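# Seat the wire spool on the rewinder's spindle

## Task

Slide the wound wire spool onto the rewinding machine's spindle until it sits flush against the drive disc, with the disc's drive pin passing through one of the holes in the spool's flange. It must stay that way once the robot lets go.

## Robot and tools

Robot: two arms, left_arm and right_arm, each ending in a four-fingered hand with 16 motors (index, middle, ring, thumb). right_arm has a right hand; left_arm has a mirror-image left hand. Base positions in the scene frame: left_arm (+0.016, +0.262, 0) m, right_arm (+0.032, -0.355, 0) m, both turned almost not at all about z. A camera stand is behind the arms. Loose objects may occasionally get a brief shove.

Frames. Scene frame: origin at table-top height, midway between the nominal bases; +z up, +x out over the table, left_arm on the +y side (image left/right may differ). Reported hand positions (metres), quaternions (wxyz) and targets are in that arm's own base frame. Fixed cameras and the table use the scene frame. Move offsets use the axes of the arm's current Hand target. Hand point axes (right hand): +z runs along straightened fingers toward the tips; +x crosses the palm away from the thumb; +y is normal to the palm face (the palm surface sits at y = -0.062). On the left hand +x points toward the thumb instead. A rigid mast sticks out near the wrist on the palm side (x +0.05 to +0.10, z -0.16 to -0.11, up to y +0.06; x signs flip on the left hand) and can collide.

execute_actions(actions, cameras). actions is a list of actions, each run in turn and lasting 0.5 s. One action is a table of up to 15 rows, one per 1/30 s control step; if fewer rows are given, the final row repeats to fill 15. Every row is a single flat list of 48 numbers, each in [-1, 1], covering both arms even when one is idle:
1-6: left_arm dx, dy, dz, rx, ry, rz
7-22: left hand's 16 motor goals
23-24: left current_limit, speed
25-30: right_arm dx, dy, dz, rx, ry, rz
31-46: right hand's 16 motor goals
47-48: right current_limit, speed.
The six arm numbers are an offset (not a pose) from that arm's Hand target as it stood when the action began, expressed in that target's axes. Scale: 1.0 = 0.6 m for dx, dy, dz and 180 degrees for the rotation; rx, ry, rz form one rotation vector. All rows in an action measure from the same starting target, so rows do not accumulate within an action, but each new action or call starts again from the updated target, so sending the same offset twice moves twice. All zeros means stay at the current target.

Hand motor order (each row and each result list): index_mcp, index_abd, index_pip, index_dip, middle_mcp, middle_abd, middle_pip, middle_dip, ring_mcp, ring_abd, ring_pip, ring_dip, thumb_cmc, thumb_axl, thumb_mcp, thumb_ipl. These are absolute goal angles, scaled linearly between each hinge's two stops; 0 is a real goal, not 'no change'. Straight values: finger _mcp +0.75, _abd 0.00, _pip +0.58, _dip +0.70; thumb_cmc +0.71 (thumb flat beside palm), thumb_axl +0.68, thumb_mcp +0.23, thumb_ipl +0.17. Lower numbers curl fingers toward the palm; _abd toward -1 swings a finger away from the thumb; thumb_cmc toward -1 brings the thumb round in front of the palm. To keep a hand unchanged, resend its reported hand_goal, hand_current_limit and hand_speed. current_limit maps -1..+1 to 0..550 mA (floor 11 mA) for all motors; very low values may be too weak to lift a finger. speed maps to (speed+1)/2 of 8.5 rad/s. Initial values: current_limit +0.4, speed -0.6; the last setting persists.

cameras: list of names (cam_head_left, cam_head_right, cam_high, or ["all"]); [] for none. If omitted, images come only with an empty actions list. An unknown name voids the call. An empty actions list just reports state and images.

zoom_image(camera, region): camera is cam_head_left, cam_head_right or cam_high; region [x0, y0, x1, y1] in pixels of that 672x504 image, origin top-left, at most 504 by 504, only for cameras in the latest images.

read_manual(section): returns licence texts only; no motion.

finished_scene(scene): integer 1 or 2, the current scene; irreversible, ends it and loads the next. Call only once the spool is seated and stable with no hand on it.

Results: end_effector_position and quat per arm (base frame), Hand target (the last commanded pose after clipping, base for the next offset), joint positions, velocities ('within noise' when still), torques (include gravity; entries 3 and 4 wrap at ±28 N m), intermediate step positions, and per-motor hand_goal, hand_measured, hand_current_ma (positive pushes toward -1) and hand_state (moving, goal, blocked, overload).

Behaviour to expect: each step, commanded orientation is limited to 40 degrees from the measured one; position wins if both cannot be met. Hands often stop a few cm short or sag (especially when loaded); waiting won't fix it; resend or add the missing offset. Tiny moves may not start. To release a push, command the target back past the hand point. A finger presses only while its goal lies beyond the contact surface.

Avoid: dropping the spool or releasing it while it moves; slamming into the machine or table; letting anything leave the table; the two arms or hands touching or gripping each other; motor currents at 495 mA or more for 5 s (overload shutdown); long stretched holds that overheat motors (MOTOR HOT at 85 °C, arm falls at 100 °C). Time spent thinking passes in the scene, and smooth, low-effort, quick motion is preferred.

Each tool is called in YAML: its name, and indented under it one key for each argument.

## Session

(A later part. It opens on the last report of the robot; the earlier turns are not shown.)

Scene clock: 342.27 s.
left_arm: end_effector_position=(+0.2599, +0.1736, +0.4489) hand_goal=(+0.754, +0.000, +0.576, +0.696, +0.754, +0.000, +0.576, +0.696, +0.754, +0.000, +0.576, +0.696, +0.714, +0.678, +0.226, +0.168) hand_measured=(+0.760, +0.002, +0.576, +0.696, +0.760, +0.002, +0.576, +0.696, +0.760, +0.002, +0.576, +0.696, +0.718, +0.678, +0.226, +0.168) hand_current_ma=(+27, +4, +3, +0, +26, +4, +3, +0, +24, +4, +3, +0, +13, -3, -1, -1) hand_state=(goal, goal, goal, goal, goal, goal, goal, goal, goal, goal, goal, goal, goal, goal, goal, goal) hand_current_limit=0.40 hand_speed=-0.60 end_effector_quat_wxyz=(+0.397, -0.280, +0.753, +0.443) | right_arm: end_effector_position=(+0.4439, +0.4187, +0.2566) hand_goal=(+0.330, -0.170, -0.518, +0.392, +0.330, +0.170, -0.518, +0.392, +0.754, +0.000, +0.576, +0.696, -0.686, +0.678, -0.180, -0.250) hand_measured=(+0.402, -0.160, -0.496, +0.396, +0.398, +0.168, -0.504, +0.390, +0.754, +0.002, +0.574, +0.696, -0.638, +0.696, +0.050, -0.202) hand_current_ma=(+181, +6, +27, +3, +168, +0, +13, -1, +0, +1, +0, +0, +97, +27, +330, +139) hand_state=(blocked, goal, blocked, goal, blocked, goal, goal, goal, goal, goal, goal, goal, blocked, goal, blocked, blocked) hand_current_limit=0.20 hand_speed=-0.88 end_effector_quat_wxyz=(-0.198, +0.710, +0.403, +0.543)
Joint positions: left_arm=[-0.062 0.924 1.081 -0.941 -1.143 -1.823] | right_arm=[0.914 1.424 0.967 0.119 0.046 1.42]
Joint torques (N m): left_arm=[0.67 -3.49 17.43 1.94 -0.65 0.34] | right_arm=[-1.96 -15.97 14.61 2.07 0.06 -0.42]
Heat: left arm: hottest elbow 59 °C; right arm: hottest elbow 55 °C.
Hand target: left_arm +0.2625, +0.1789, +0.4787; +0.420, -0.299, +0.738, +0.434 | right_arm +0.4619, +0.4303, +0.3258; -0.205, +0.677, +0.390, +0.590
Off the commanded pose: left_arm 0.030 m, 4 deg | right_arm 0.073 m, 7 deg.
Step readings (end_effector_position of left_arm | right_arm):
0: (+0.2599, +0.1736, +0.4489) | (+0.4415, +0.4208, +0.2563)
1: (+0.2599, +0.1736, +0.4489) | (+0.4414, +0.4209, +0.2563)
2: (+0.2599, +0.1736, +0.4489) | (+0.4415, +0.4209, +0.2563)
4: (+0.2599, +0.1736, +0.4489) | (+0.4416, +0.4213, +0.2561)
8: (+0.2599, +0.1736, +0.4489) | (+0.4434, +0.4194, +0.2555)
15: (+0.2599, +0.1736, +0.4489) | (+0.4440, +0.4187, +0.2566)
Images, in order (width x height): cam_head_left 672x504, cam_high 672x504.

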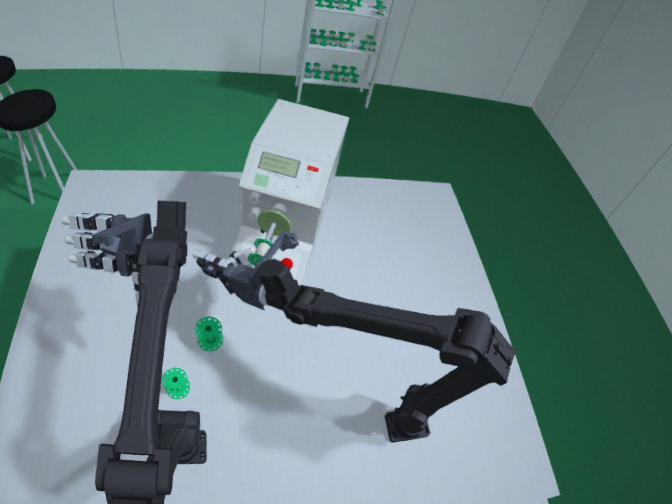

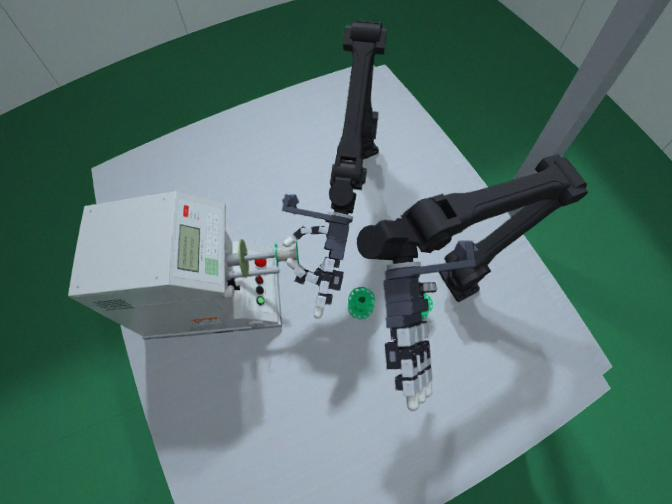

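execute_actions:
  actions:
    - [[0,0,0,0,0,0,0.754,0,0.576,0.696,0.754,0,0.576,0.696,0.754,0,0.576,0.696,0.714,0.678,0.226,0.168,0.4,-0.6,0.0047,0.0031,-0.0076,0,0,0,0.33,-0.17,-0.518,0.391,0.33,0.17,-0.518,0.391,0.754,0,0.576,0.696,-0.686,0.678,-0.18,-0.25,0.2,-0.88]]

Scene clock: 344.07 s.
left_arm: end_effector_position=(+0.2599, +0.1736, +0.4489) hand_goal=(+0.754, +0.000, +0.576, +0.696, +0.754, +0.000, +0.576, +0.696, +0.754, +0.000, +0.576, +0.696, +0.714, +0.678, +0.226, +0.168) hand_measured=(+0.760, +0.002, +0.576, +0.696, +0.760, +0.002, +0.576, +0.696, +0.760, +0.002, +0.576, +0.696, +0.718, +0.678, +0.226, +0.168) hand_current_ma=(+27, +4, +3, +0, +26, +4, +3, +0, +24, +4, +3, +0, +13, -3, -1, -1) hand_state=(goal, goal, goal, goal, goal, goal, goal, goal, goal, goal, goal, goal, goal, goal, goal, goal) hand_current_limit=0.40 hand_speed=-0.60 end_effector_quat_wxyz=(+0.397, -0.280, +0.753, +0.443) | right_arm: end_effector_position=(+0.4431, +0.4169, +0.2593) hand_goal=(+0.330, -0.170, -0.518, +0.392, +0.330, +0.170, -0.518, +0.392, +0.754, +0.000, +0.576, +0.696, -0.686, +0.678, -0.180, -0.250) hand_measured=(+0.402, -0.160, -0.496, +0.396, +0.398, +0.168, -0.504, +0.390, +0.754, +0.002, +0.574, +0.696, -0.638, +0.696, +0.050, -0.202) hand_current_ma=(+181, +6, +27, +2, +168, +0, +15, -1, +0, +1, +0, +0, +97, +27, +330, +139) hand_state=(blocked, goal, blocked, goal, blocked, goal, goal, goal, goal, goal, goal, goal, blocked, goal, blocked, blocked) hand_current_limit=0.20 hand_speed=-0.88 end_effector_quat_wxyz=(-0.199, +0.710, +0.403, +0.542)
Joint positions: left_arm=[-0.062 0.924 1.081 -0.941 -1.143 -1.823] | right_arm=[0.912 1.414 0.967 0.108 0.041 1.42]
Joint torques (N m): left_arm=[0.21 -3.66 17.37 1.94 -0.61 0.36] | right_arm=[-1.9 -16.15 14.48 2.22 0.21 -0.45]
Heat: left arm: hottest elbow 59 °C; right arm: hottest elbow 55 °C.
Hand target: left_arm +0.2625, +0.1789, +0.4787; +0.420, -0.299, +0.738, +0.434 | right_arm +0.4605, +0.4264, +0.3301; -0.205, +0.677, +0.390, +0.590
Off the commanded pose: left_arm 0.030 m, 4 deg | right_arm 0.073 m, 7 deg.
Step readings (end_effector_position of left_arm | right_arm):
0: (+0.2599, +0.1736, +0.4489) | (+0.4439, +0.4187, +0.2566)
1: (+0.2599, +0.1736, +0.4489) | (+0.4439, +0.4187, +0.2568)
2: (+0.2599, +0.1736, +0.4489) | (+0.4439, +0.4185, +0.2568)
4: (+0.2599, +0.1736, +0.4489) | (+0.4437, +0.4180, +0.2570)
8: (+0.2599, +0.1736, +0.4489) | (+0.4434, +0.4170, +0.2589)
15: (+0.2599, +0.1736, +0.4489) | (+0.4431, +0.4169, +0.2593)

execute_actions:
  actions: []
  cameras: ["cam_high","cam_head_left"]

zoom_image:
  camera: "cam_high"
  region: [265, 230, 305, 270]

zoom_image:
  camera: "cam_head_left"
  region: [240, 230, 285, 275]

Scene clock: 344.50 s.
left_arm: end_effector_position=(+0.2599, +0.1736, +0.4489) hand_goal=(+0.754, +0.000, +0.576, +0.696, +0.754, +0.000, +0.576, +0.696, +0.754, +0.000, +0.576, +0.696, +0.714, +0.678, +0.226, +0.168) hand_measured=(+0.760, +0.002, +0.576, +0.696, +0.760, +0.002, +0.576, +0.696, +0.760, +0.002, +0.576, +0.696, +0.718, +0.678, +0.226, +0.168) hand_current_ma=(+27, +4, +3, +0, +26, +4, +3, +0, +24, +4, +3, +0, +13, -3, -1, -1) hand_state=(goal, goal, goal, goal, goal, goal, goal, goal, goal, goal, goal, goal, goal, goal, goal, goal) hand_current_limit=0.40 hand_speed=-0.60 end_effector_quat_wxyz=(+0.397, -0.280, +0.753, +0.443) | right_arm: end_effector_position=(+0.4431, +0.4169, +0.2593) hand_goal=(+0.330, -0.170, -0.518, +0.392, +0.330, +0.170, -0.518, +0.392, +0.754, +0.000, +0.576, +0.696, -0.686, +0.678, -0.180, -0.250) hand_measured=(+0.402, -0.160, -0.496, +0.396, +0.398, +0.168, -0.504, +0.390, +0.754, +0.002, +0.574, +0.696, -0.638, +0.696, +0.050, -0.202) hand_current_ma=(+181, +6, +27, +2, +168, +0, +15, -1, +0, +1, +0, +0, +97, +27, +330, +139) hand_state=(blocked, goal, blocked, goal, blocked, goal, goal, goal, goal, goal, goal, goal, blocked, goal, blocked, blocked) hand_current_limit=0.20 hand_speed=-0.88 end_effector_quat_wxyz=(-0.199, +0.710, +0.403, +0.542)
Joint positions: left_arm=[-0.062 0.924 1.081 -0.941 -1.143 -1.823] | right_arm=[0.912 1.414 0.967 0.108 0.041 1.42]
Joint velocities: within noise
Joint torques (N m): left_arm=[0.56 -3.55 17.37 1.85 -0.62 0.38] | right_arm=[-1.49 -15.79 14.46 2.19 0.18 -0.44]
Heat: left arm: hottest elbow 59 °C; right arm: hottest elbow 55 °C.
Hand target: left_arm +0.2625, +0.1789, +0.4787; +0.420, -0.299, +0.738, +0.434 | right_arm +0.4605, +0.4264, +0.3301; -0.205, +0.677, +0.390, +0.590
Off the commanded pose: left_arm 0.030 m, 4 deg | right_arm 0.073 m, 7 deg.
Images, in order (width x height): cam_head_left 672x504, cam_high 672x504.

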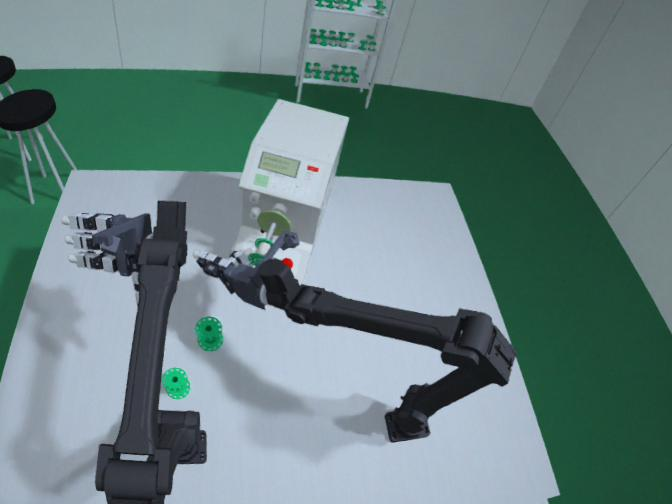

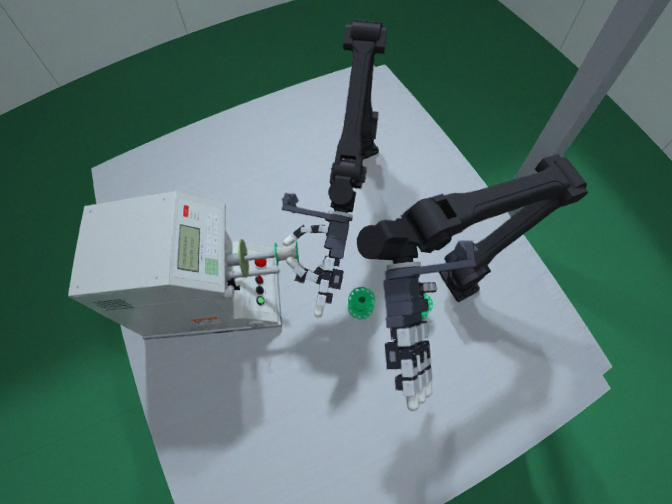

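Scaled by 12.600.

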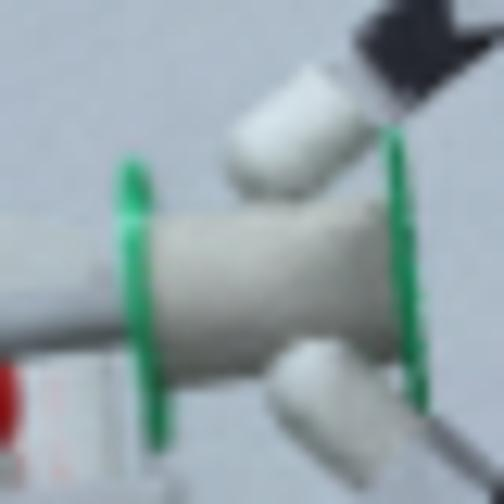

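Scaled by 11.200.

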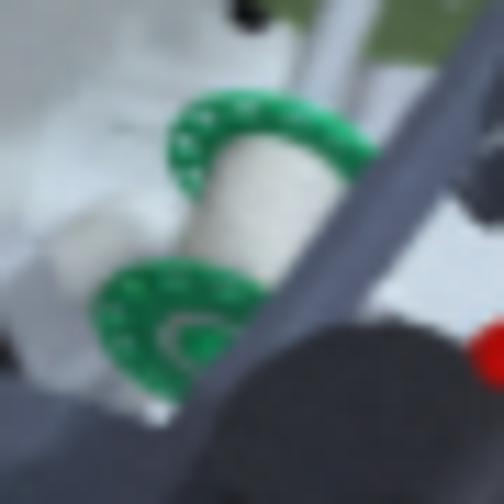

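zoom_image:
  camera: "cam_high"
  region: [238, 236, 280, 278]

zoom_image:
  camera: "cam_head_left"
  region: [250, 205, 290, 245]

Scaled by 12.000.

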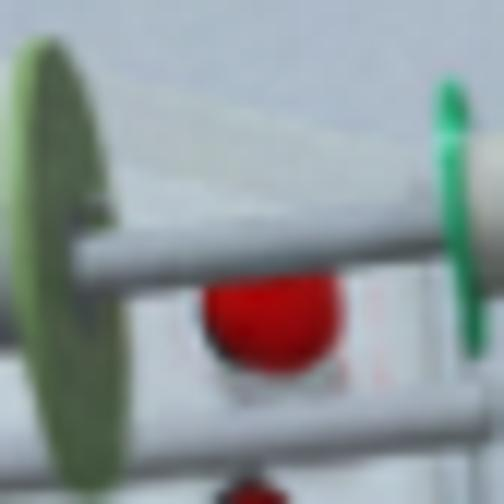

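Scaled by 12.600.

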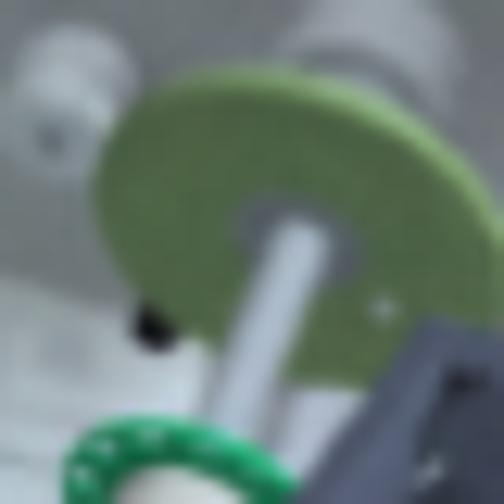

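zoom_image:
  camera: "cam_head_left"
  region: [260, 218, 280, 243]

zoom_image:
  camera: "cam_high"
  region: [256, 244, 286, 270]

Scaled by 20.160.

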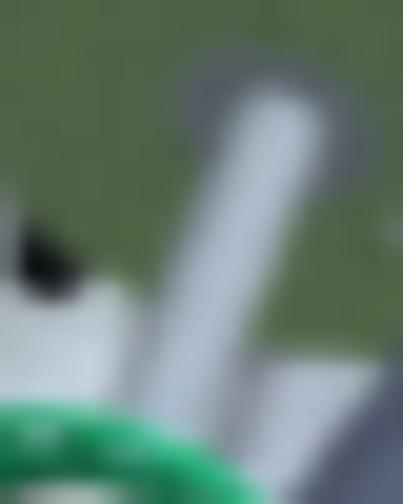

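Scaled by 16.800.

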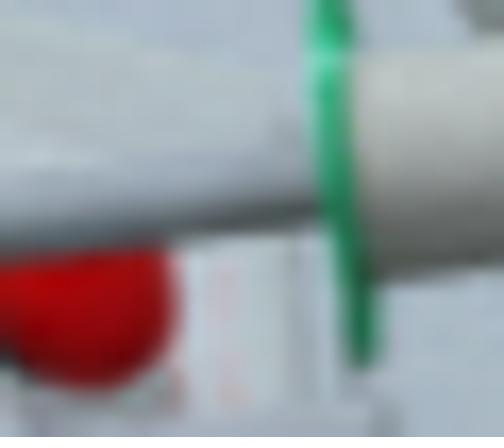

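execute_actions:
  actions:
    - [[0,0,0,0,0,0,0.754,0,0.576,0.696,0.754,0,0.576,0.696,0.754,0,0.576,0.696,0.714,0.678,0.226,0.168,0.4,-0.6,0.003,-0.0147,0.0014,0,0,0,0.33,-0.17,-0.518,0.391,0.33,0.17,-0.518,0.391,0.754,0,0.576,0.696,-0.686,0.678,-0.18,-0.25,0.2,-0.88],[0,0,0,0,0,0,0.754,0,0.576,0.696,0.754,0,0.576,0.696,0.754,0,0.576,0.696,0.714,0.678,0.226,0.168,0.4,-0.6,0.0062,-0.0294,0.0028,0,0,0,0.33,-0.17,-0.518,0.391,0.33,0.17,-0.518,0.391,0.754,0,0.576,0.696,-0.686,0.678,-0.18,-0.25,0.2,-0.88],[0,0,0,0,0,0,0.754,0,0.576,0.696,0.754,0,0.576,0.696,0.754,0,0.576,0.696,0.714,0.678,0.226,0.168,0.4,-0.6,0.0093,-0.0441,0.0043,0,0,0,0.33,-0.17,-0.518,0.391,0.33,0.17,-0.518,0.391,0.754,0,0.576,0.696,-0.686,0.678,-0.18,-0.25,0.2,-0.88],[0,0,0,0,0,0,0.754,0,0.576,0.696,0.754,0,0.576,0.696,0.754,0,0.576,0.696,0.714,0.678,0.226,0.168,0.4,-0.6,0.0124,-0.0588,0.0057,0,0,0,0.33,-0.17,-0.518,0.391,0.33,0.17,-0.518,0.391,0.754,0,0.576,0.696,-0.686,0.678,-0.18,-0.25,0.2,-0.88]]
  cameras: ["all"]

zoom_image:
  camera: "cam_high"
  region: [265, 230, 305, 270]

zoom_image:
  camera: "cam_head_left"
  region: [240, 230, 285, 275]

zoom_image:
  camera: "cam_head_right"
  region: [265, 215, 305, 255]

Scene clock: 353.03 s.
left_arm: end_effector_position=(+0.2599, +0.1736, +0.4489) hand_goal=(+0.754, +0.000, +0.576, +0.696, +0.754, +0.000, +0.576, +0.696, +0.754, +0.000, +0.576, +0.696, +0.714, +0.678, +0.226, +0.168) hand_measured=(+0.760, +0.002, +0.576, +0.696, +0.760, +0.002, +0.576, +0.696, +0.760, +0.002, +0.576, +0.696, +0.718, +0.678, +0.226, +0.168) hand_current_ma=(+27, +4, +3, +0, +26, +4, +3, +0, +24, +4, +3, +0, +13, -3, -1, -1) hand_state=(goal, goal, goal, goal, goal, goal, goal, goal, goal, goal, goal, goal, goal, goal, goal, goal) hand_current_limit=0.40 hand_speed=-0.60 end_effector_quat_wxyz=(+0.397, -0.280, +0.753, +0.443) | right_arm: end_effector_position=(+0.4227, +0.4356, +0.2695) hand_goal=(+0.330, -0.170, -0.518, +0.392, +0.330, +0.170, -0.518, +0.392, +0.754, +0.000, +0.576, +0.696, -0.686, +0.678, -0.180, -0.250) hand_measured=(+0.402, -0.160, -0.496, +0.394, +0.398, +0.168, -0.504, +0.390, +0.754, +0.002, +0.574, +0.696, -0.638, +0.696, +0.050, -0.202) hand_current_ma=(+181, +6, +27, +1, +168, +0, +16, -1, +0, +1, +0, +0, +97, +27, +330, +139) hand_state=(blocked, goal, blocked, goal, blocked, goal, goal, goal, goal, goal, goal, goal, blocked, goal, blocked, blocked) hand_current_limit=0.20 hand_speed=-0.88 end_effector_quat_wxyz=(-0.191, +0.703, +0.406, +0.551)
Joint positions: left_arm=[-0.062 0.924 1.081 -0.941 -1.143 -1.823] | right_arm=[0.978 1.414 0.981 0.106 0.114 1.42]
Joint torques (N m): left_arm=[0.5 -3.66 17.47 1.85 -0.66 0.35] | right_arm=[-0.38 -14.68 14.69 2 0.28 -0.2]
Heat: left arm: hottest elbow 59 °C; right arm: hottest elbow 56 °C.
Hand target: left_arm +0.2625, +0.1789, +0.4787; +0.420, -0.299, +0.738, +0.434 | right_arm +0.4356, +0.4526, +0.3300; -0.205, +0.677, +0.390, +0.590
Off the commanded pose: left_arm 0.030 m, 4 deg | right_arm 0.064 m, 6 deg.
Step readings (end_effector_position of left_arm | right_arm):
0: (+0.2599, +0.1736, +0.4489) | (+0.4431, +0.4169, +0.2593)
1: (+0.2599, +0.1736, +0.4489) | (+0.4431, +0.4169, +0.2593)
2: (+0.2599, +0.1736, +0.4489) | (+0.4432, +0.4167, +0.2594)
4: (+0.2599, +0.1736, +0.4489) | (+0.4422, +0.4167, +0.2598)
8: (+0.2599, +0.1736, +0.4489) | (+0.4328, +0.4227, +0.2622)
15: (+0.2599, +0.1736, +0.4489) | (+0.4226, +0.4355, +0.2684)

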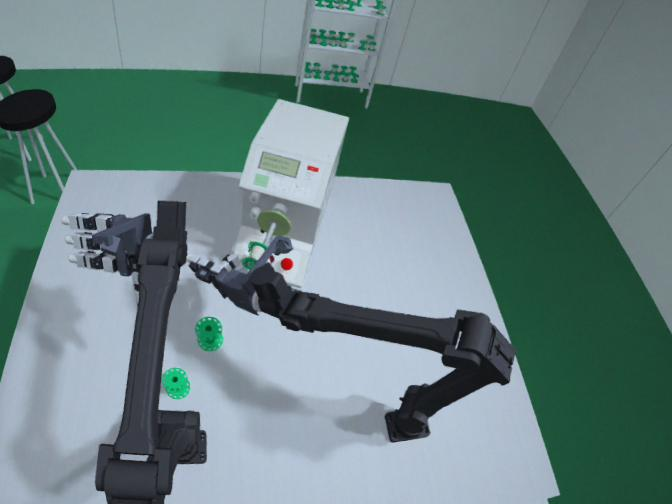

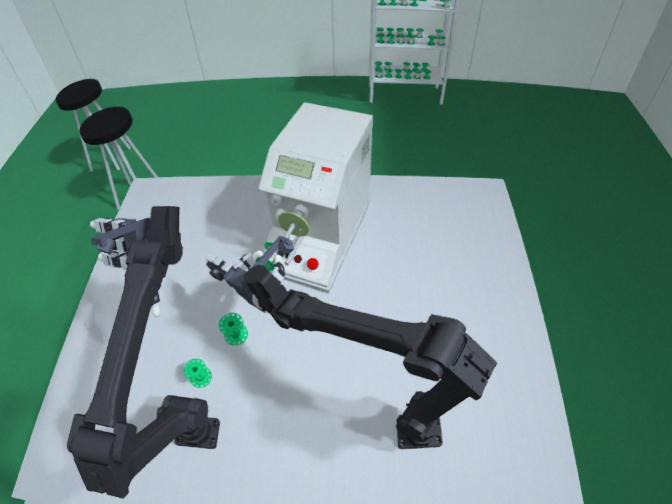

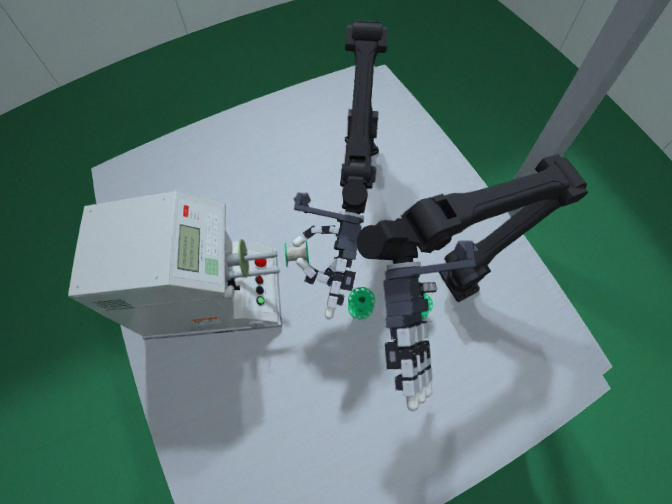

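Scaled by 12.600.

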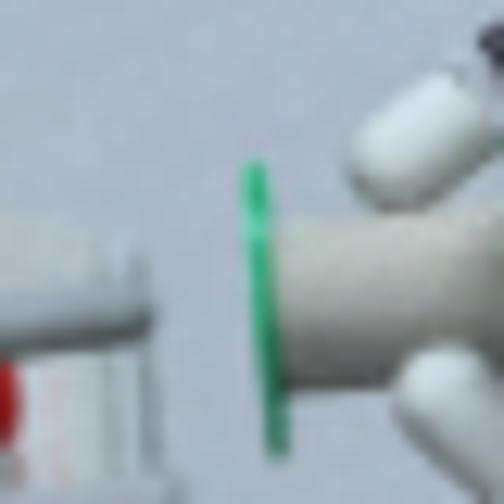

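Scaled by 11.200.

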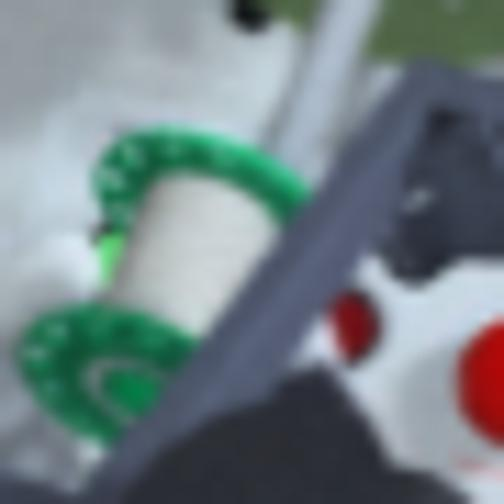

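Scaled by 12.600.

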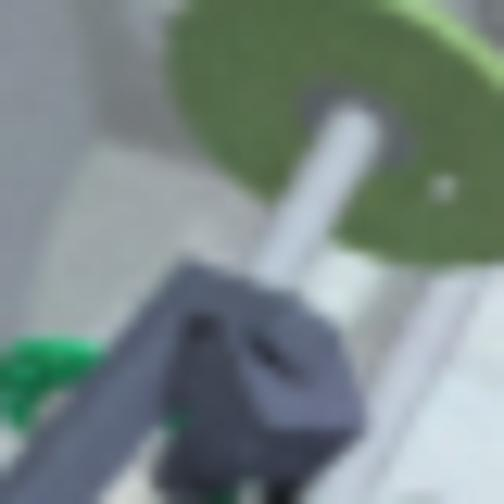

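zoom_image:
  camera: "cam_high"
  region: [260, 244, 284, 264]

zoom_image:
  camera: "cam_head_left"
  region: [258, 220, 280, 246]

Scaled by 21.000.

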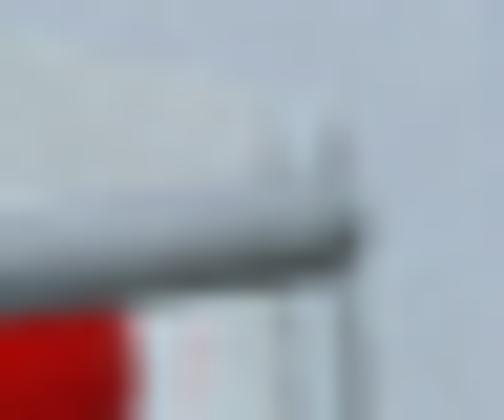

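Scaled by 19.385.

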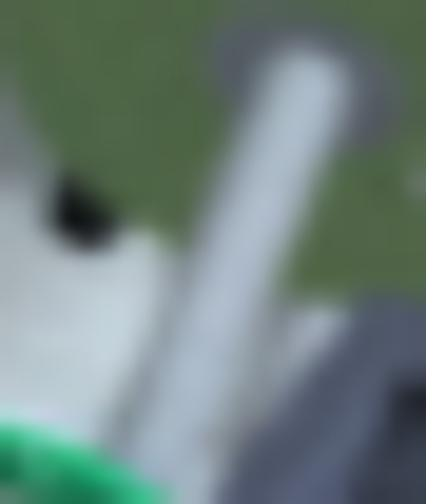

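execute_actions:
  actions:
    - [[0,0,0,0,0,0,0.754,0,0.576,0.696,0.754,0,0.576,0.696,0.754,0,0.576,0.696,0.714,0.678,0.226,0.168,0.4,-0.6,-0.0076,-0.0133,-0.0068,0,0,0,0.33,-0.17,-0.518,0.391,0.33,0.17,-0.518,0.391,0.754,0,0.576,0.696,-0.686,0.678,-0.18,-0.25,0.2,-0.88],[0,0,0,0,0,0,0.754,0,0.576,0.696,0.754,0,0.576,0.696,0.754,0,0.576,0.696,0.714,0.678,0.226,0.168,0.4,-0.6,-0.0152,-0.0267,-0.0135,0,0,0,0.33,-0.17,-0.518,0.391,0.33,0.17,-0.518,0.391,0.754,0,0.576,0.696,-0.686,0.678,-0.18,-0.25,0.2,-0.88],[0,0,0,0,0,0,0.754,0,0.576,0.696,0.754,0,0.576,0.696,0.754,0,0.576,0.696,0.714,0.678,0.226,0.168,0.4,-0.6,-0.0228,-0.04,-0.0203,0,0,0,0.33,-0.17,-0.518,0.391,0.33,0.17,-0.518,0.391,0.754,0,0.576,0.696,-0.686,0.678,-0.18,-0.25,0.2,-0.88]]
  cameras: ["all"]

zoom_image:
  camera: "cam_high"
  region: [265, 230, 305, 270]

zoom_image:
  camera: "cam_head_left"
  region: [240, 230, 285, 275]

zoom_image:
  camera: "cam_head_left"
  region: [252, 218, 282, 252]

zoom_image:
  camera: "cam_head_right"
  region: [265, 215, 305, 255]

Scene clock: 358.97 s.
left_arm: end_effector_position=(+0.2599, +0.1736, +0.4489) hand_goal=(+0.754, +0.000, +0.576, +0.696, +0.754, +0.000, +0.576, +0.696, +0.754, +0.000, +0.576, +0.696, +0.714, +0.678, +0.226, +0.168) hand_measured=(+0.760, +0.002, +0.576, +0.696, +0.760, +0.002, +0.576, +0.696, +0.760, +0.002, +0.576, +0.696, +0.718, +0.678, +0.226, +0.168) hand_current_ma=(+27, +4, +3, +0, +26, +4, +3, +0, +24, +4, +3, +0, +13, -3, -1, -1) hand_state=(goal, goal, goal, goal, goal, goal, goal, goal, goal, goal, goal, goal, goal, goal, goal, goal) hand_current_limit=0.40 hand_speed=-0.60 end_effector_quat_wxyz=(+0.397, -0.280, +0.753, +0.443) | right_arm: end_effector_position=(+0.4053, +0.4483, +0.2734) hand_goal=(+0.330, -0.170, -0.518, +0.392, +0.330, +0.170, -0.518, +0.392, +0.754, +0.000, +0.576, +0.696, -0.686, +0.678, -0.180, -0.250) hand_measured=(+0.402, -0.160, -0.496, +0.394, +0.398, +0.168, -0.504, +0.390, +0.754, +0.002, +0.574, +0.696, -0.638, +0.696, +0.050, -0.202) hand_current_ma=(+181, +6, +27, +1, +168, +0, +16, -1, +0, +1, +0, +0, +97, +27, +330, +139) hand_state=(blocked, goal, blocked, goal, blocked, goal, goal, goal, goal, goal, goal, goal, blocked, goal, blocked, blocked) hand_current_limit=0.20 hand_speed=-0.88 end_effector_quat_wxyz=(-0.192, +0.699, +0.405, +0.558)
Joint positions: left_arm=[-0.062 0.924 1.081 -0.941 -1.143 -1.823] | right_arm=[1.026 1.414 0.981 0.119 0.162 1.429]
Joint torques (N m): left_arm=[0.38 -3.66 17.42 1.89 -0.62 0.35] | right_arm=[-0.91 -15.09 11.22 3.12 0.31 -0.21]
Heat: left arm: hottest elbow 59 °C; right arm: hottest elbow 55 °C.
Hand target: left_arm +0.2625, +0.1789, +0.4787; +0.420, -0.299, +0.738, +0.434 | right_arm +0.4093, +0.4544, +0.3151; -0.205, +0.677, +0.390, +0.590
Off the commanded pose: left_arm 0.030 m, 4 deg | right_arm 0.042 m, 5 deg.
Step readings (end_effector_position of left_arm | right_arm):
0: (+0.2599, +0.1736, +0.4489) | (+0.4227, +0.4356, +0.2695)
1: (+0.2599, +0.1736, +0.4489) | (+0.4227, +0.4355, +0.2695)
2: (+0.2599, +0.1736, +0.4489) | (+0.4228, +0.4352, +0.2696)
4: (+0.2599, +0.1736, +0.4489) | (+0.4210, +0.4354, +0.2700)
8: (+0.2599, +0.1736, +0.4489) | (+0.4160, +0.4383, +0.2717)
15: (+0.2599, +0.1736, +0.4489) | (+0.4055, +0.4483, +0.2733)

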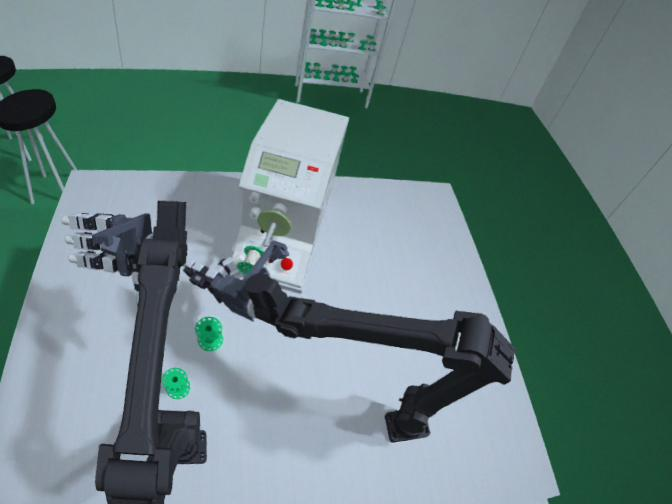

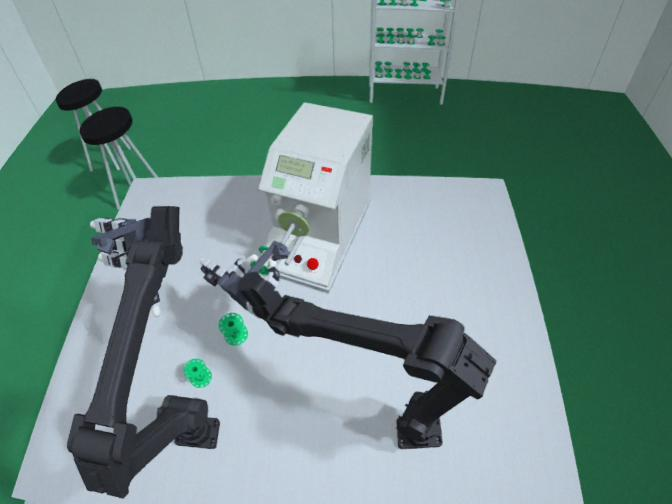

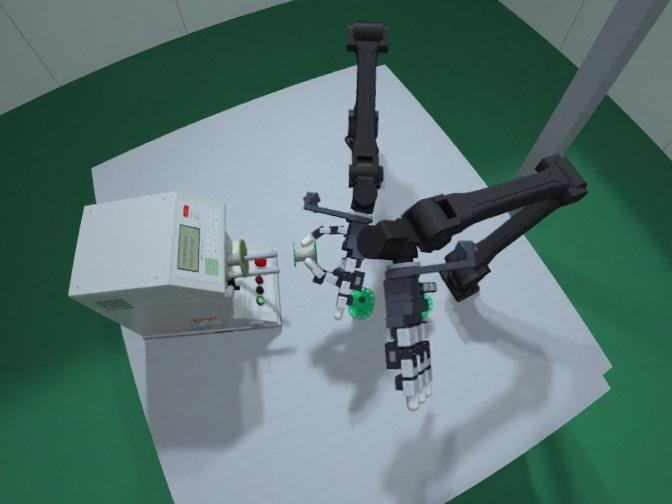

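Scaled by 12.600.

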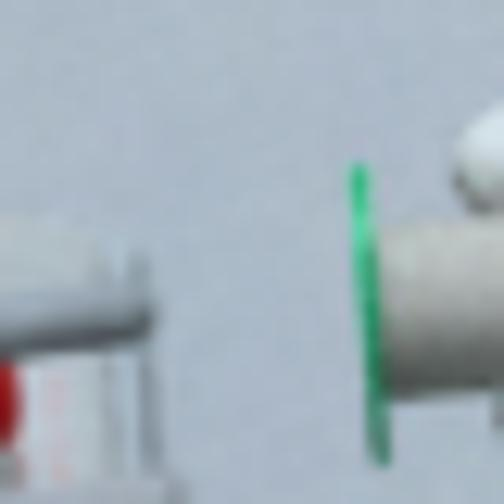

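Scaled by 11.200.

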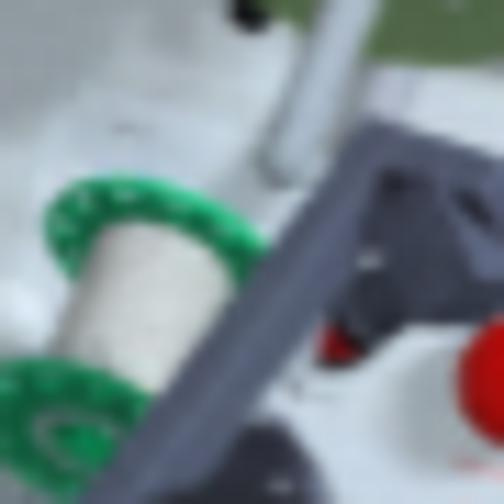

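Scaled by 14.824.

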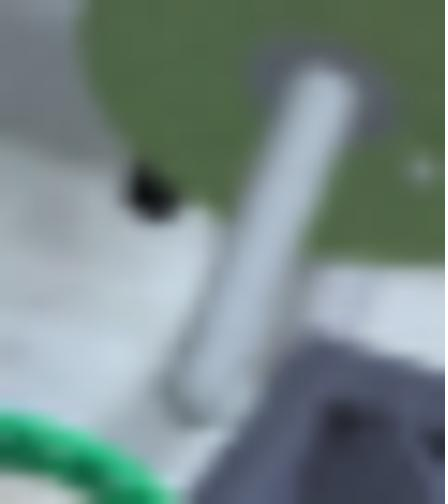

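Scaled by 12.600.

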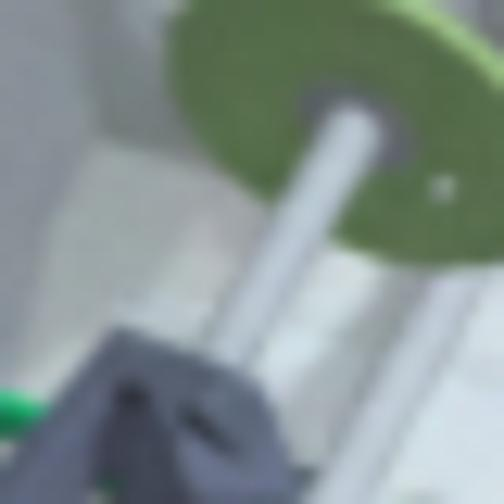

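execute_actions:
  actions:
    - [[0,0,0,0,0,0,0.754,0,0.576,0.696,0.754,0,0.576,0.696,0.754,0,0.576,0.696,0.714,0.678,0.226,0.168,0.4,-0.6,-0.02,0.0,0.0063,0,0,0,0.33,-0.17,-0.518,0.391,0.33,0.17,-0.518,0.391,0.754,0,0.576,0.696,-0.686,0.678,-0.18,-0.25,0.2,-0.88],[0,0,0,0,0,0,0.754,0,0.576,0.696,0.754,0,0.576,0.696,0.754,0,0.576,0.696,0.714,0.678,0.226,0.168,0.4,-0.6,-0.04,0.012,0.0063,0,0,0,0.33,-0.17,-0.518,0.391,0.33,0.17,-0.518,0.391,0.754,0,0.576,0.696,-0.686,0.678,-0.18,-0.25,0.2,-0.88],[0,0,0,0,0,0,0.754,0,0.576,0.696,0.754,0,0.576,0.696,0.754,0,0.576,0.696,0.714,0.678,0.226,0.168,0.4,-0.6,-0.0496,0.025,0.0063,0,0,0,0.33,-0.17,-0.518,0.391,0.33,0.17,-0.518,0.391,0.754,0,0.576,0.696,-0.686,0.678,-0.18,-0.25,0.2,-0.88],[0,0,0,0,0,0,0.754,0,0.576,0.696,0.754,0,0.576,0.696,0.754,0,0.576,0.696,0.714,0.678,0.226,0.168,0.4,-0.6,-0.0496,0.045,0.0063,0,0,0,0.33,-0.17,-0.518,0.391,0.33,0.17,-0.518,0.391,0.754,0,0.576,0.696,-0.686,0.678,-0.18,-0.25,0.2,-0.88],[0,0,0,0,0,0,0.754,0,0.576,0.696,0.754,0,0.576,0.696,0.754,0,0.576,0.696,0.714,0.678,0.226,0.168,0.4,-0.6,-0.0496,0.060,0.0063,0,0,0,0.33,-0.17,-0.518,0.391,0.33,0.17,-0.518,0.391,0.754,0,0.576,0.696,-0.686,0.678,-0.18,-0.25,0.2,-0.88]]

Scene clock: 378.67 s.
left_arm: end_effector_position=(+0.2599, +0.1736, +0.4489) hand_goal=(+0.754, +0.000, +0.576, +0.696, +0.754, +0.000, +0.576, +0.696, +0.754, +0.000, +0.576, +0.696, +0.714, +0.678, +0.226, +0.168) hand_measured=(+0.760, +0.002, +0.576, +0.696, +0.760, +0.002, +0.576, +0.696, +0.760, +0.002, +0.576, +0.696, +0.718, +0.678, +0.226, +0.168) hand_current_ma=(+27, +4, +3, +0, +26, +4, +3, +0, +24, +4, +3, +0, +13, -3, -1, -1) hand_state=(goal, goal, goal, goal, goal, goal, goal, goal, goal, goal, goal, goal, goal, goal, goal, goal) hand_current_limit=0.40 hand_speed=-0.60 end_effector_quat_wxyz=(+0.397, -0.280, +0.753, +0.443) | right_arm: end_effector_position=(+0.4387, +0.4226, +0.2706) hand_goal=(+0.330, -0.170, -0.518, +0.392, +0.330, +0.170, -0.518, +0.392, +0.754, +0.000, +0.576, +0.696, -0.686, +0.678, -0.180, -0.250) hand_measured=(+0.402, -0.162, -0.500, +0.392, +0.398, +0.168, -0.504, +0.390, +0.754, +0.002, +0.574, +0.696, -0.636, +0.696, +0.050, -0.204) hand_current_ma=(+181, +6, +22, +0, +168, +0, +16, -1, +0, +1, +0, +0, +99, +28, +330, +135) hand_state=(blocked, goal, goal, goal, blocked, goal, goal, goal, goal, goal, goal, goal, blocked, goal, blocked, blocked) hand_current_limit=0.20 hand_speed=-0.88 end_effector_quat_wxyz=(-0.204, +0.696, +0.387, +0.569)
Joint positions: left_arm=[-0.062 0.924 1.081 -0.941 -1.143 -1.823] | right_arm=[0.934 1.414 0.955 0.185 0.079 1.43]
Joint torques (N m): left_arm=[0.62 -3.66 17.44 2 -0.66 0.35] | right_arm=[-0.91 -13.86 8.94 3.11 0.06 -0.49]
Heat: left arm: hottest elbow 60 °C; right arm: hottest elbow 52 °C.
Hand target: left_arm +0.2625, +0.1789, +0.4787; +0.420, -0.299, +0.738, +0.434 | right_arm +0.4394, +0.4267, +0.2924; -0.205, +0.677, +0.390, +0.590
Off the commanded pose: left_arm 0.030 m, 4 deg | right_arm 0.022 m, 3 deg.
Step readings (end_effector_position of left_arm | right_arm):
0: (+0.2599, +0.1736, +0.4489) | (+0.4053, +0.4483, +0.2735)
1: (+0.2599, +0.1736, +0.4489) | (+0.4053, +0.4483, +0.2735)
2: (+0.2599, +0.1736, +0.4489) | (+0.4055, +0.4485, +0.2742)
4: (+0.2599, +0.1736, +0.4489) | (+0.4060, +0.4504, +0.2767)
8: (+0.2599, +0.1736, +0.4489) | (+0.4151, +0.4478, +0.2778)
15: (+0.2599, +0.1736, +0.4489) | (+0.4385, +0.4220, +0.2698)

execute_actions:
  actions:
    - [[0,0,0,0,0,0,0.754,0,0.576,0.696,0.754,0,0.576,0.696,0.754,0,0.576,0.696,0.714,0.678,0.226,0.168,0.4,-0.6,-0.012,-0.0022,0.0026,0,0,0,0.33,-0.17,-0.518,0.391,0.33,0.17,-0.518,0.391,0.754,0,0.576,0.696,-0.686,0.678,-0.18,-0.25,0.2,-0.88],[0,0,0,0,0,0,0.754,0,0.576,0.696,0.754,0,0.576,0.696,0.754,0,0.576,0.696,0.714,0.678,0.226,0.168,0.4,-0.6,-0.024,-0.0044,0.0052,0,0,0,0.33,-0.17,-0.518,0.391,0.33,0.17,-0.518,0.391,0.754,0,0.576,0.696,-0.686,0.678,-0.18,-0.25,0.2,-0.88],[0,0,0,0,0,0,0.754,0,0.576,0.696,0.754,0,0.576,0.696,0.754,0,0.576,0.696,0.714,0.678,0.226,0.168,0.4,-0.6,-0.0336,-0.0064,0.0077,0,0,0,0.33,-0.17,-0.518,0.391,0.33,0.17,-0.518,0.391,0.754,0,0.576,0.696,-0.686,0.678,-0.18,-0.25,0.2,-0.88]]

Scene clock: 380.57 s.
left_arm: end_effector_position=(+0.2599, +0.1736, +0.4489) hand_goal=(+0.754, +0.000, +0.576, +0.696, +0.754, +0.000, +0.576, +0.696, +0.754, +0.000, +0.576, +0.696, +0.714, +0.678, +0.226, +0.168) hand_measured=(+0.760, +0.002, +0.576, +0.696, +0.760, +0.002, +0.576, +0.696, +0.760, +0.002, +0.576, +0.696, +0.718, +0.678, +0.226, +0.168) hand_current_ma=(+27, +4, +3, +0, +26, +4, +3, +0, +24, +4, +3, +0, +13, -3, -1, -1) hand_state=(goal, goal, goal, goal, goal, goal, goal, goal, goal, goal, goal, goal, goal, goal, goal, goal) hand_current_limit=0.40 hand_speed=-0.60 end_effector_quat_wxyz=(+0.397, -0.280, +0.753, +0.443) | right_arm: end_effector_position=(+0.4384, +0.4224, +0.2506) hand_goal=(+0.330, -0.170, -0.518, +0.392, +0.330, +0.170, -0.518, +0.392, +0.754, +0.000, +0.576, +0.696, -0.686, +0.678, -0.180, -0.250) hand_measured=(+0.402, -0.162, -0.500, +0.392, +0.398, +0.168, -0.504, +0.390, +0.754, +0.002, +0.574, +0.696, -0.636, +0.696, +0.050, -0.204) hand_current_ma=(+181, +6, +22, +0, +168, +0, +16, -1, +0, +1, +0, +0, +99, +28, +330, +135) hand_state=(blocked, goal, goal, goal, blocked, goal, goal, goal, goal, goal, goal, goal, blocked, goal, blocked, blocked) hand_current_limit=0.20 hand_speed=-0.88 end_effector_quat_wxyz=(-0.204, +0.696, +0.387, +0.569)
Joint positions: left_arm=[-0.062 0.924 1.081 -0.941 -1.143 -1.823] | right_arm=[0.934 1.44 0.922 0.246 0.079 1.43]
Joint torques (N m): left_arm=[0.26 -3.66 17.48 1.96 -0.65 0.34] | right_arm=[-0.44 -13.98 8.99 3.26 0.05 -0.45]
Heat: left arm: hottest elbow 60 °C; right arm: hottest elbow 52 °C.
Hand target: left_arm +0.2625, +0.1789, +0.4787; +0.420, -0.299, +0.738, +0.434 | right_arm +0.4394, +0.4267, +0.2712; -0.205, +0.677, +0.390, +0.590
Off the commanded pose: left_arm 0.030 m, 4 deg | right_arm 0.021 m, 3 deg.
Step readings (end_effector_position of left_arm | right_arm):
0: (+0.2599, +0.1736, +0.4489) | (+0.4387, +0.4226, +0.2706)
1: (+0.2599, +0.1736, +0.4489) | (+0.4387, +0.4226, +0.2706)
2: (+0.2599, +0.1736, +0.4489) | (+0.4387, +0.4226, +0.2708)
4: (+0.2599, +0.1736, +0.4489) | (+0.4387, +0.4227, +0.2711)
8: (+0.2599, +0.1736, +0.4489) | (+0.4385, +0.4225, +0.2654)
15: (+0.2599, +0.1736, +0.4489) | (+0.4383, +0.4223, +0.2503)

execute_actions:
  actions:
    - [[0,0,0,0,0,0,0.754,0,0.576,0.696,0.754,0,0.576,0.696,0.754,0,0.576,0.696,0.714,0.678,0.226,0.168,0.4,-0.6,0.0075,0.0014,-0.0017,-0.0013,0.0071,0.0002,0.33,-0.17,-0.518,0.391,0.33,0.17,-0.518,0.391,0.754,0,0.576,0.696,-0.686,0.678,-0.18,-0.25,0.2,-0.88]]
  cameras: ["cam_high","cam_head_left"]

zoom_image:
  camera: "cam_high"
  region: [265, 230, 305, 270]

zoom_image:
  camera: "cam_head_left"
  region: [240, 230, 285, 275]

Scene clock: 382.20 s.
left_arm: end_effector_position=(+0.2599, +0.1736, +0.4489) hand_goal=(+0.754, +0.000, +0.576, +0.696, +0.754, +0.000, +0.576, +0.696, +0.754, +0.000, +0.576, +0.696, +0.714, +0.678, +0.226, +0.168) hand_measured=(+0.760, +0.002, +0.576, +0.696, +0.760, +0.002, +0.576, +0.696, +0.760, +0.002, +0.576, +0.696, +0.718, +0.678, +0.226, +0.168) hand_current_ma=(+27, +4, +3, +0, +26, +4, +3, +0, +24, +4, +3, +0, +13, -3, -1, -1) hand_state=(goal, goal, goal, goal, goal, goal, goal, goal, goal, goal, goal, goal, goal, goal, goal, goal) hand_current_limit=0.40 hand_speed=-0.60 end_effector_quat_wxyz=(+0.397, -0.280, +0.753, +0.443) | right_arm: end_effector_position=(+0.4395, +0.4239, +0.2564) hand_goal=(+0.330, -0.170, -0.518, +0.392, +0.330, +0.170, -0.518, +0.392, +0.754, +0.000, +0.576, +0.696, -0.686, +0.678, -0.180, -0.250) hand_measured=(+0.402, -0.162, -0.500, +0.392, +0.398, +0.168, -0.504, +0.390, +0.754, +0.002, +0.574, +0.696, -0.636, +0.696, +0.050, -0.204) hand_current_ma=(+181, +6, +22, +0, +168, +0, +16, -1, +0, +1, +0, +0, +99, +28, +330, +135) hand_state=(blocked, goal, goal, goal, blocked, goal, goal, goal, goal, goal, goal, goal, blocked, goal, blocked, blocked) hand_current_limit=0.20 hand_speed=-0.88 end_effector_quat_wxyz=(-0.209, +0.690, +0.383, +0.578)
Joint positions: left_arm=[-0.062 0.924 1.081 -0.941 -1.143 -1.823] | right_arm=[0.934 1.44 0.922 0.271 0.079 1.43]
Joint torques (N m): left_arm=[0.32 -3.6 17.46 1.95 -0.64 0.37] | right_arm=[-0.21 -13.8 8.65 3.21 0.09 -0.49]
Heat: left arm: hottest elbow 60 °C; right arm: hottest elbow 52 °C.
Hand target: left_arm +0.2625, +0.1789, +0.4787; +0.420, -0.299, +0.738, +0.434 | right_arm +0.4394, +0.4267, +0.2759; -0.208, +0.671, +0.386, +0.598
Off the commanded pose: left_arm 0.030 m, 4 deg | right_arm 0.020 m, 3 deg.
Step readings (end_effector_position of left_arm | right_arm):
0: (+0.2599, +0.1736, +0.4489) | (+0.4384, +0.4224, +0.2506)
1: (+0.2599, +0.1736, +0.4489) | (+0.4384, +0.4224, +0.2507)
2: (+0.2599, +0.1736, +0.4489) | (+0.4385, +0.4226, +0.2513)
4: (+0.2599, +0.1736, +0.4489) | (+0.4388, +0.4230, +0.2527)
8: (+0.2599, +0.1736, +0.4489) | (+0.4393, +0.4237, +0.2555)
15: (+0.2599, +0.1736, +0.4489) | (+0.4394, +0.4239, +0.2563)
Images, in order (width x height): cam_head_left 672x504, cam_high 672x504.

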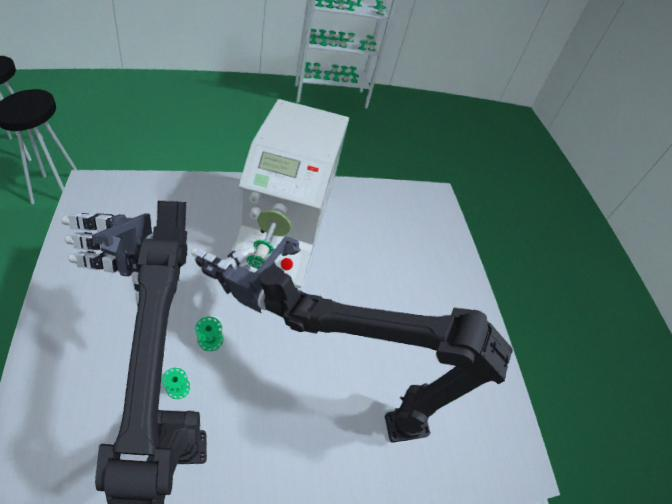

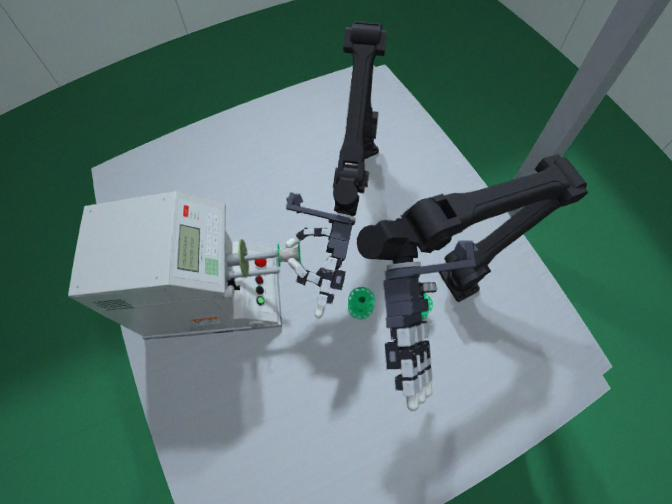

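Scaled by 12.600.

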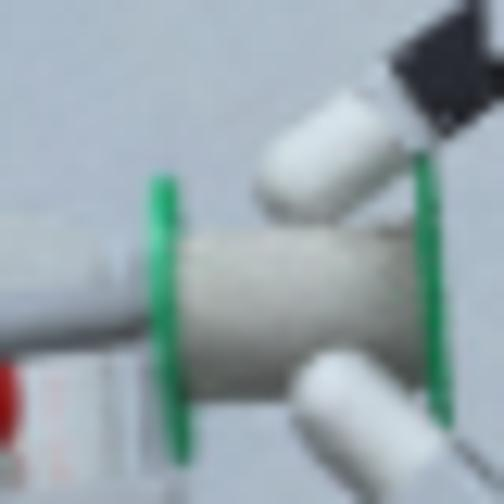

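Scaled by 11.200.

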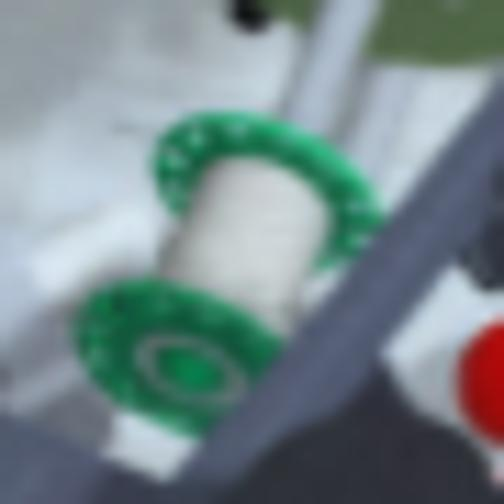

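execute_actions:
  actions:
    - [[0,0,0,0,0,0,0.754,0,0.576,0.696,0.754,0,0.576,0.696,0.754,0,0.576,0.696,0.714,0.678,0.226,0.168,0.4,-0.6,-0.004,0.0047,-0.002,0.0053,0.001,-0.0012,0.33,-0.17,-0.518,0.391,0.33,0.17,-0.518,0.391,0.754,0,0.576,0.696,-0.686,0.678,-0.18,-0.25,0.2,-0.88],[0,0,0,0,0,0,0.754,0,0.576,0.696,0.754,0,0.576,0.696,0.754,0,0.576,0.696,0.714,0.678,0.226,0.168,0.4,-0.6,-0.0079,0.0093,-0.0039,0.0107,0.002,-0.0025,0.33,-0.17,-0.518,0.391,0.33,0.17,-0.518,0.391,0.754,0,0.576,0.696,-0.686,0.678,-0.18,-0.25,0.2,-0.88]]
  cameras: ["cam_high","cam_head_left"]

zoom_image:
  camera: "cam_high"
  region: [265, 230, 305, 270]

zoom_image:
  camera: "cam_head_left"
  region: [240, 230, 285, 275]

Scene clock: 385.70 s.
left_arm: end_effector_position=(+0.2599, +0.1736, +0.4489) hand_goal=(+0.754, +0.000, +0.576, +0.696, +0.754, +0.000, +0.576, +0.696, +0.754, +0.000, +0.576, +0.696, +0.714, +0.678, +0.226, +0.168) hand_measured=(+0.760, +0.002, +0.576, +0.696, +0.760, +0.002, +0.576, +0.696, +0.760, +0.002, +0.576, +0.696, +0.718, +0.678, +0.226, +0.168) hand_current_ma=(+27, +4, +3, +0, +26, +4, +3, +0, +24, +4, +3, +0, +13, -3, -1, -1) hand_state=(goal, goal, goal, goal, goal, goal, goal, goal, goal, goal, goal, goal, goal, goal, goal, goal) hand_current_limit=0.40 hand_speed=-0.60 end_effector_quat_wxyz=(+0.397, -0.280, +0.753, +0.443) | right_arm: end_effector_position=(+0.4379, +0.4220, +0.2427) hand_goal=(+0.330, -0.170, -0.518, +0.392, +0.330, +0.170, -0.518, +0.392, +0.754, +0.000, +0.576, +0.696, -0.686, +0.678, -0.180, -0.250) hand_measured=(+0.402, -0.162, -0.500, +0.392, +0.398, +0.168, -0.504, +0.390, +0.754, +0.002, +0.574, +0.696, -0.636, +0.696, +0.050, -0.204) hand_current_ma=(+181, +6, +22, +0, +168, +0, +16, -1, +0, +1, +0, +0, +99, +28, +330, +135) hand_state=(blocked, goal, goal, goal, blocked, goal, goal, goal, goal, goal, goal, goal, blocked, goal, blocked, blocked) hand_current_limit=0.20 hand_speed=-0.88 end_effector_quat_wxyz=(-0.222, +0.688, +0.397, +0.566)
Joint positions: left_arm=[-0.062 0.924 1.081 -0.941 -1.143 -1.823] | right_arm=[0.918 1.44 0.895 0.281 0.021 1.426]
Joint torques (N m): left_arm=[0.32 -3.6 17.36 1.91 -0.63 0.36] | right_arm=[-1.08 -15.03 8.69 3.14 0.03 -0.6]
Heat: left arm: hottest elbow 60 °C; right arm: hottest elbow 51 °C.
Hand target: left_arm +0.2625, +0.1789, +0.4787; +0.420, -0.299, +0.738, +0.434 | right_arm +0.4422, +0.4203, +0.2728; -0.218, +0.664, +0.398, +0.595
Off the commanded pose: left_arm 0.030 m, 4 deg | right_arm 0.031 m, 4 deg.
Step readings (end_effector_position of left_arm | right_arm):
0: (+0.2599, +0.1736, +0.4489) | (+0.4395, +0.4239, +0.2564)
1: (+0.2599, +0.1736, +0.4489) | (+0.4394, +0.4239, +0.2564)
2: (+0.2599, +0.1736, +0.4489) | (+0.4388, +0.4248, +0.2558)
4: (+0.2599, +0.1736, +0.4489) | (+0.4373, +0.4272, +0.2539)
8: (+0.2599, +0.1736, +0.4489) | (+0.4359, +0.4258, +0.2459)
15: (+0.2599, +0.1736, +0.4489) | (+0.4376, +0.4221, +0.2424)
Images, in order (width x height): cam_head_left 672x504, cam_high 672x504.

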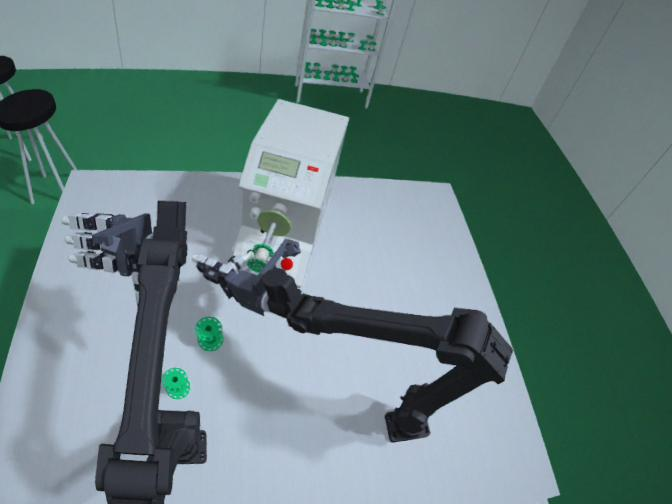

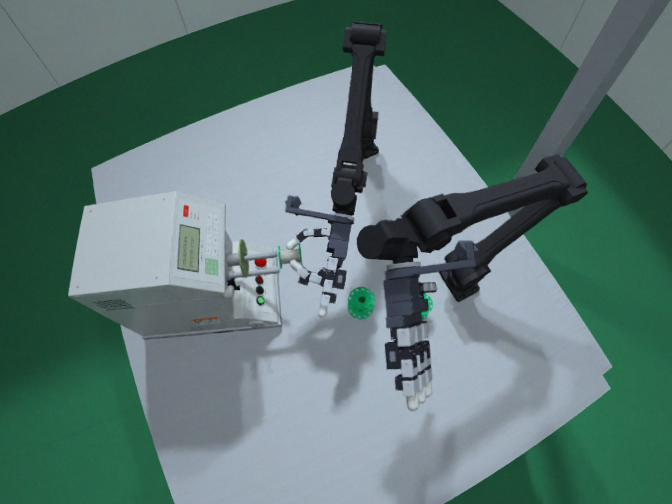

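Scaled by 12.600.

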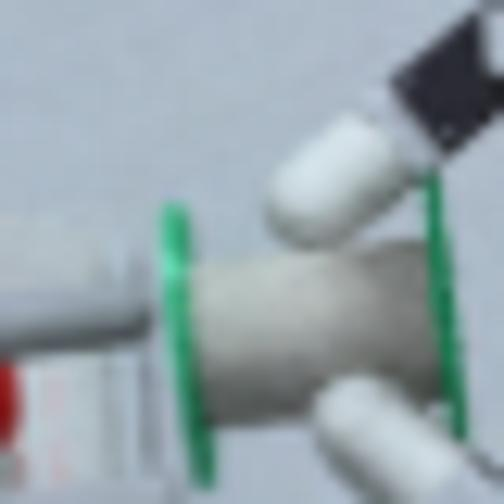

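Scaled by 11.200.

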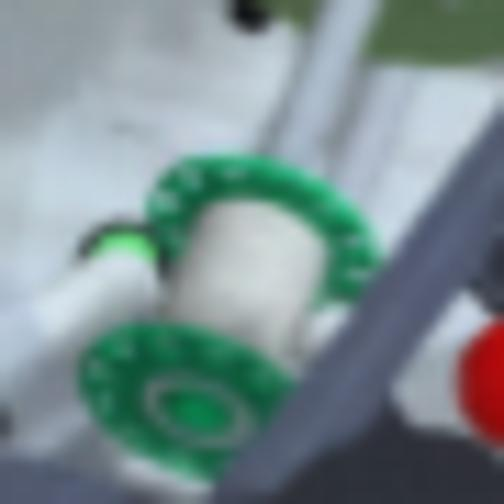

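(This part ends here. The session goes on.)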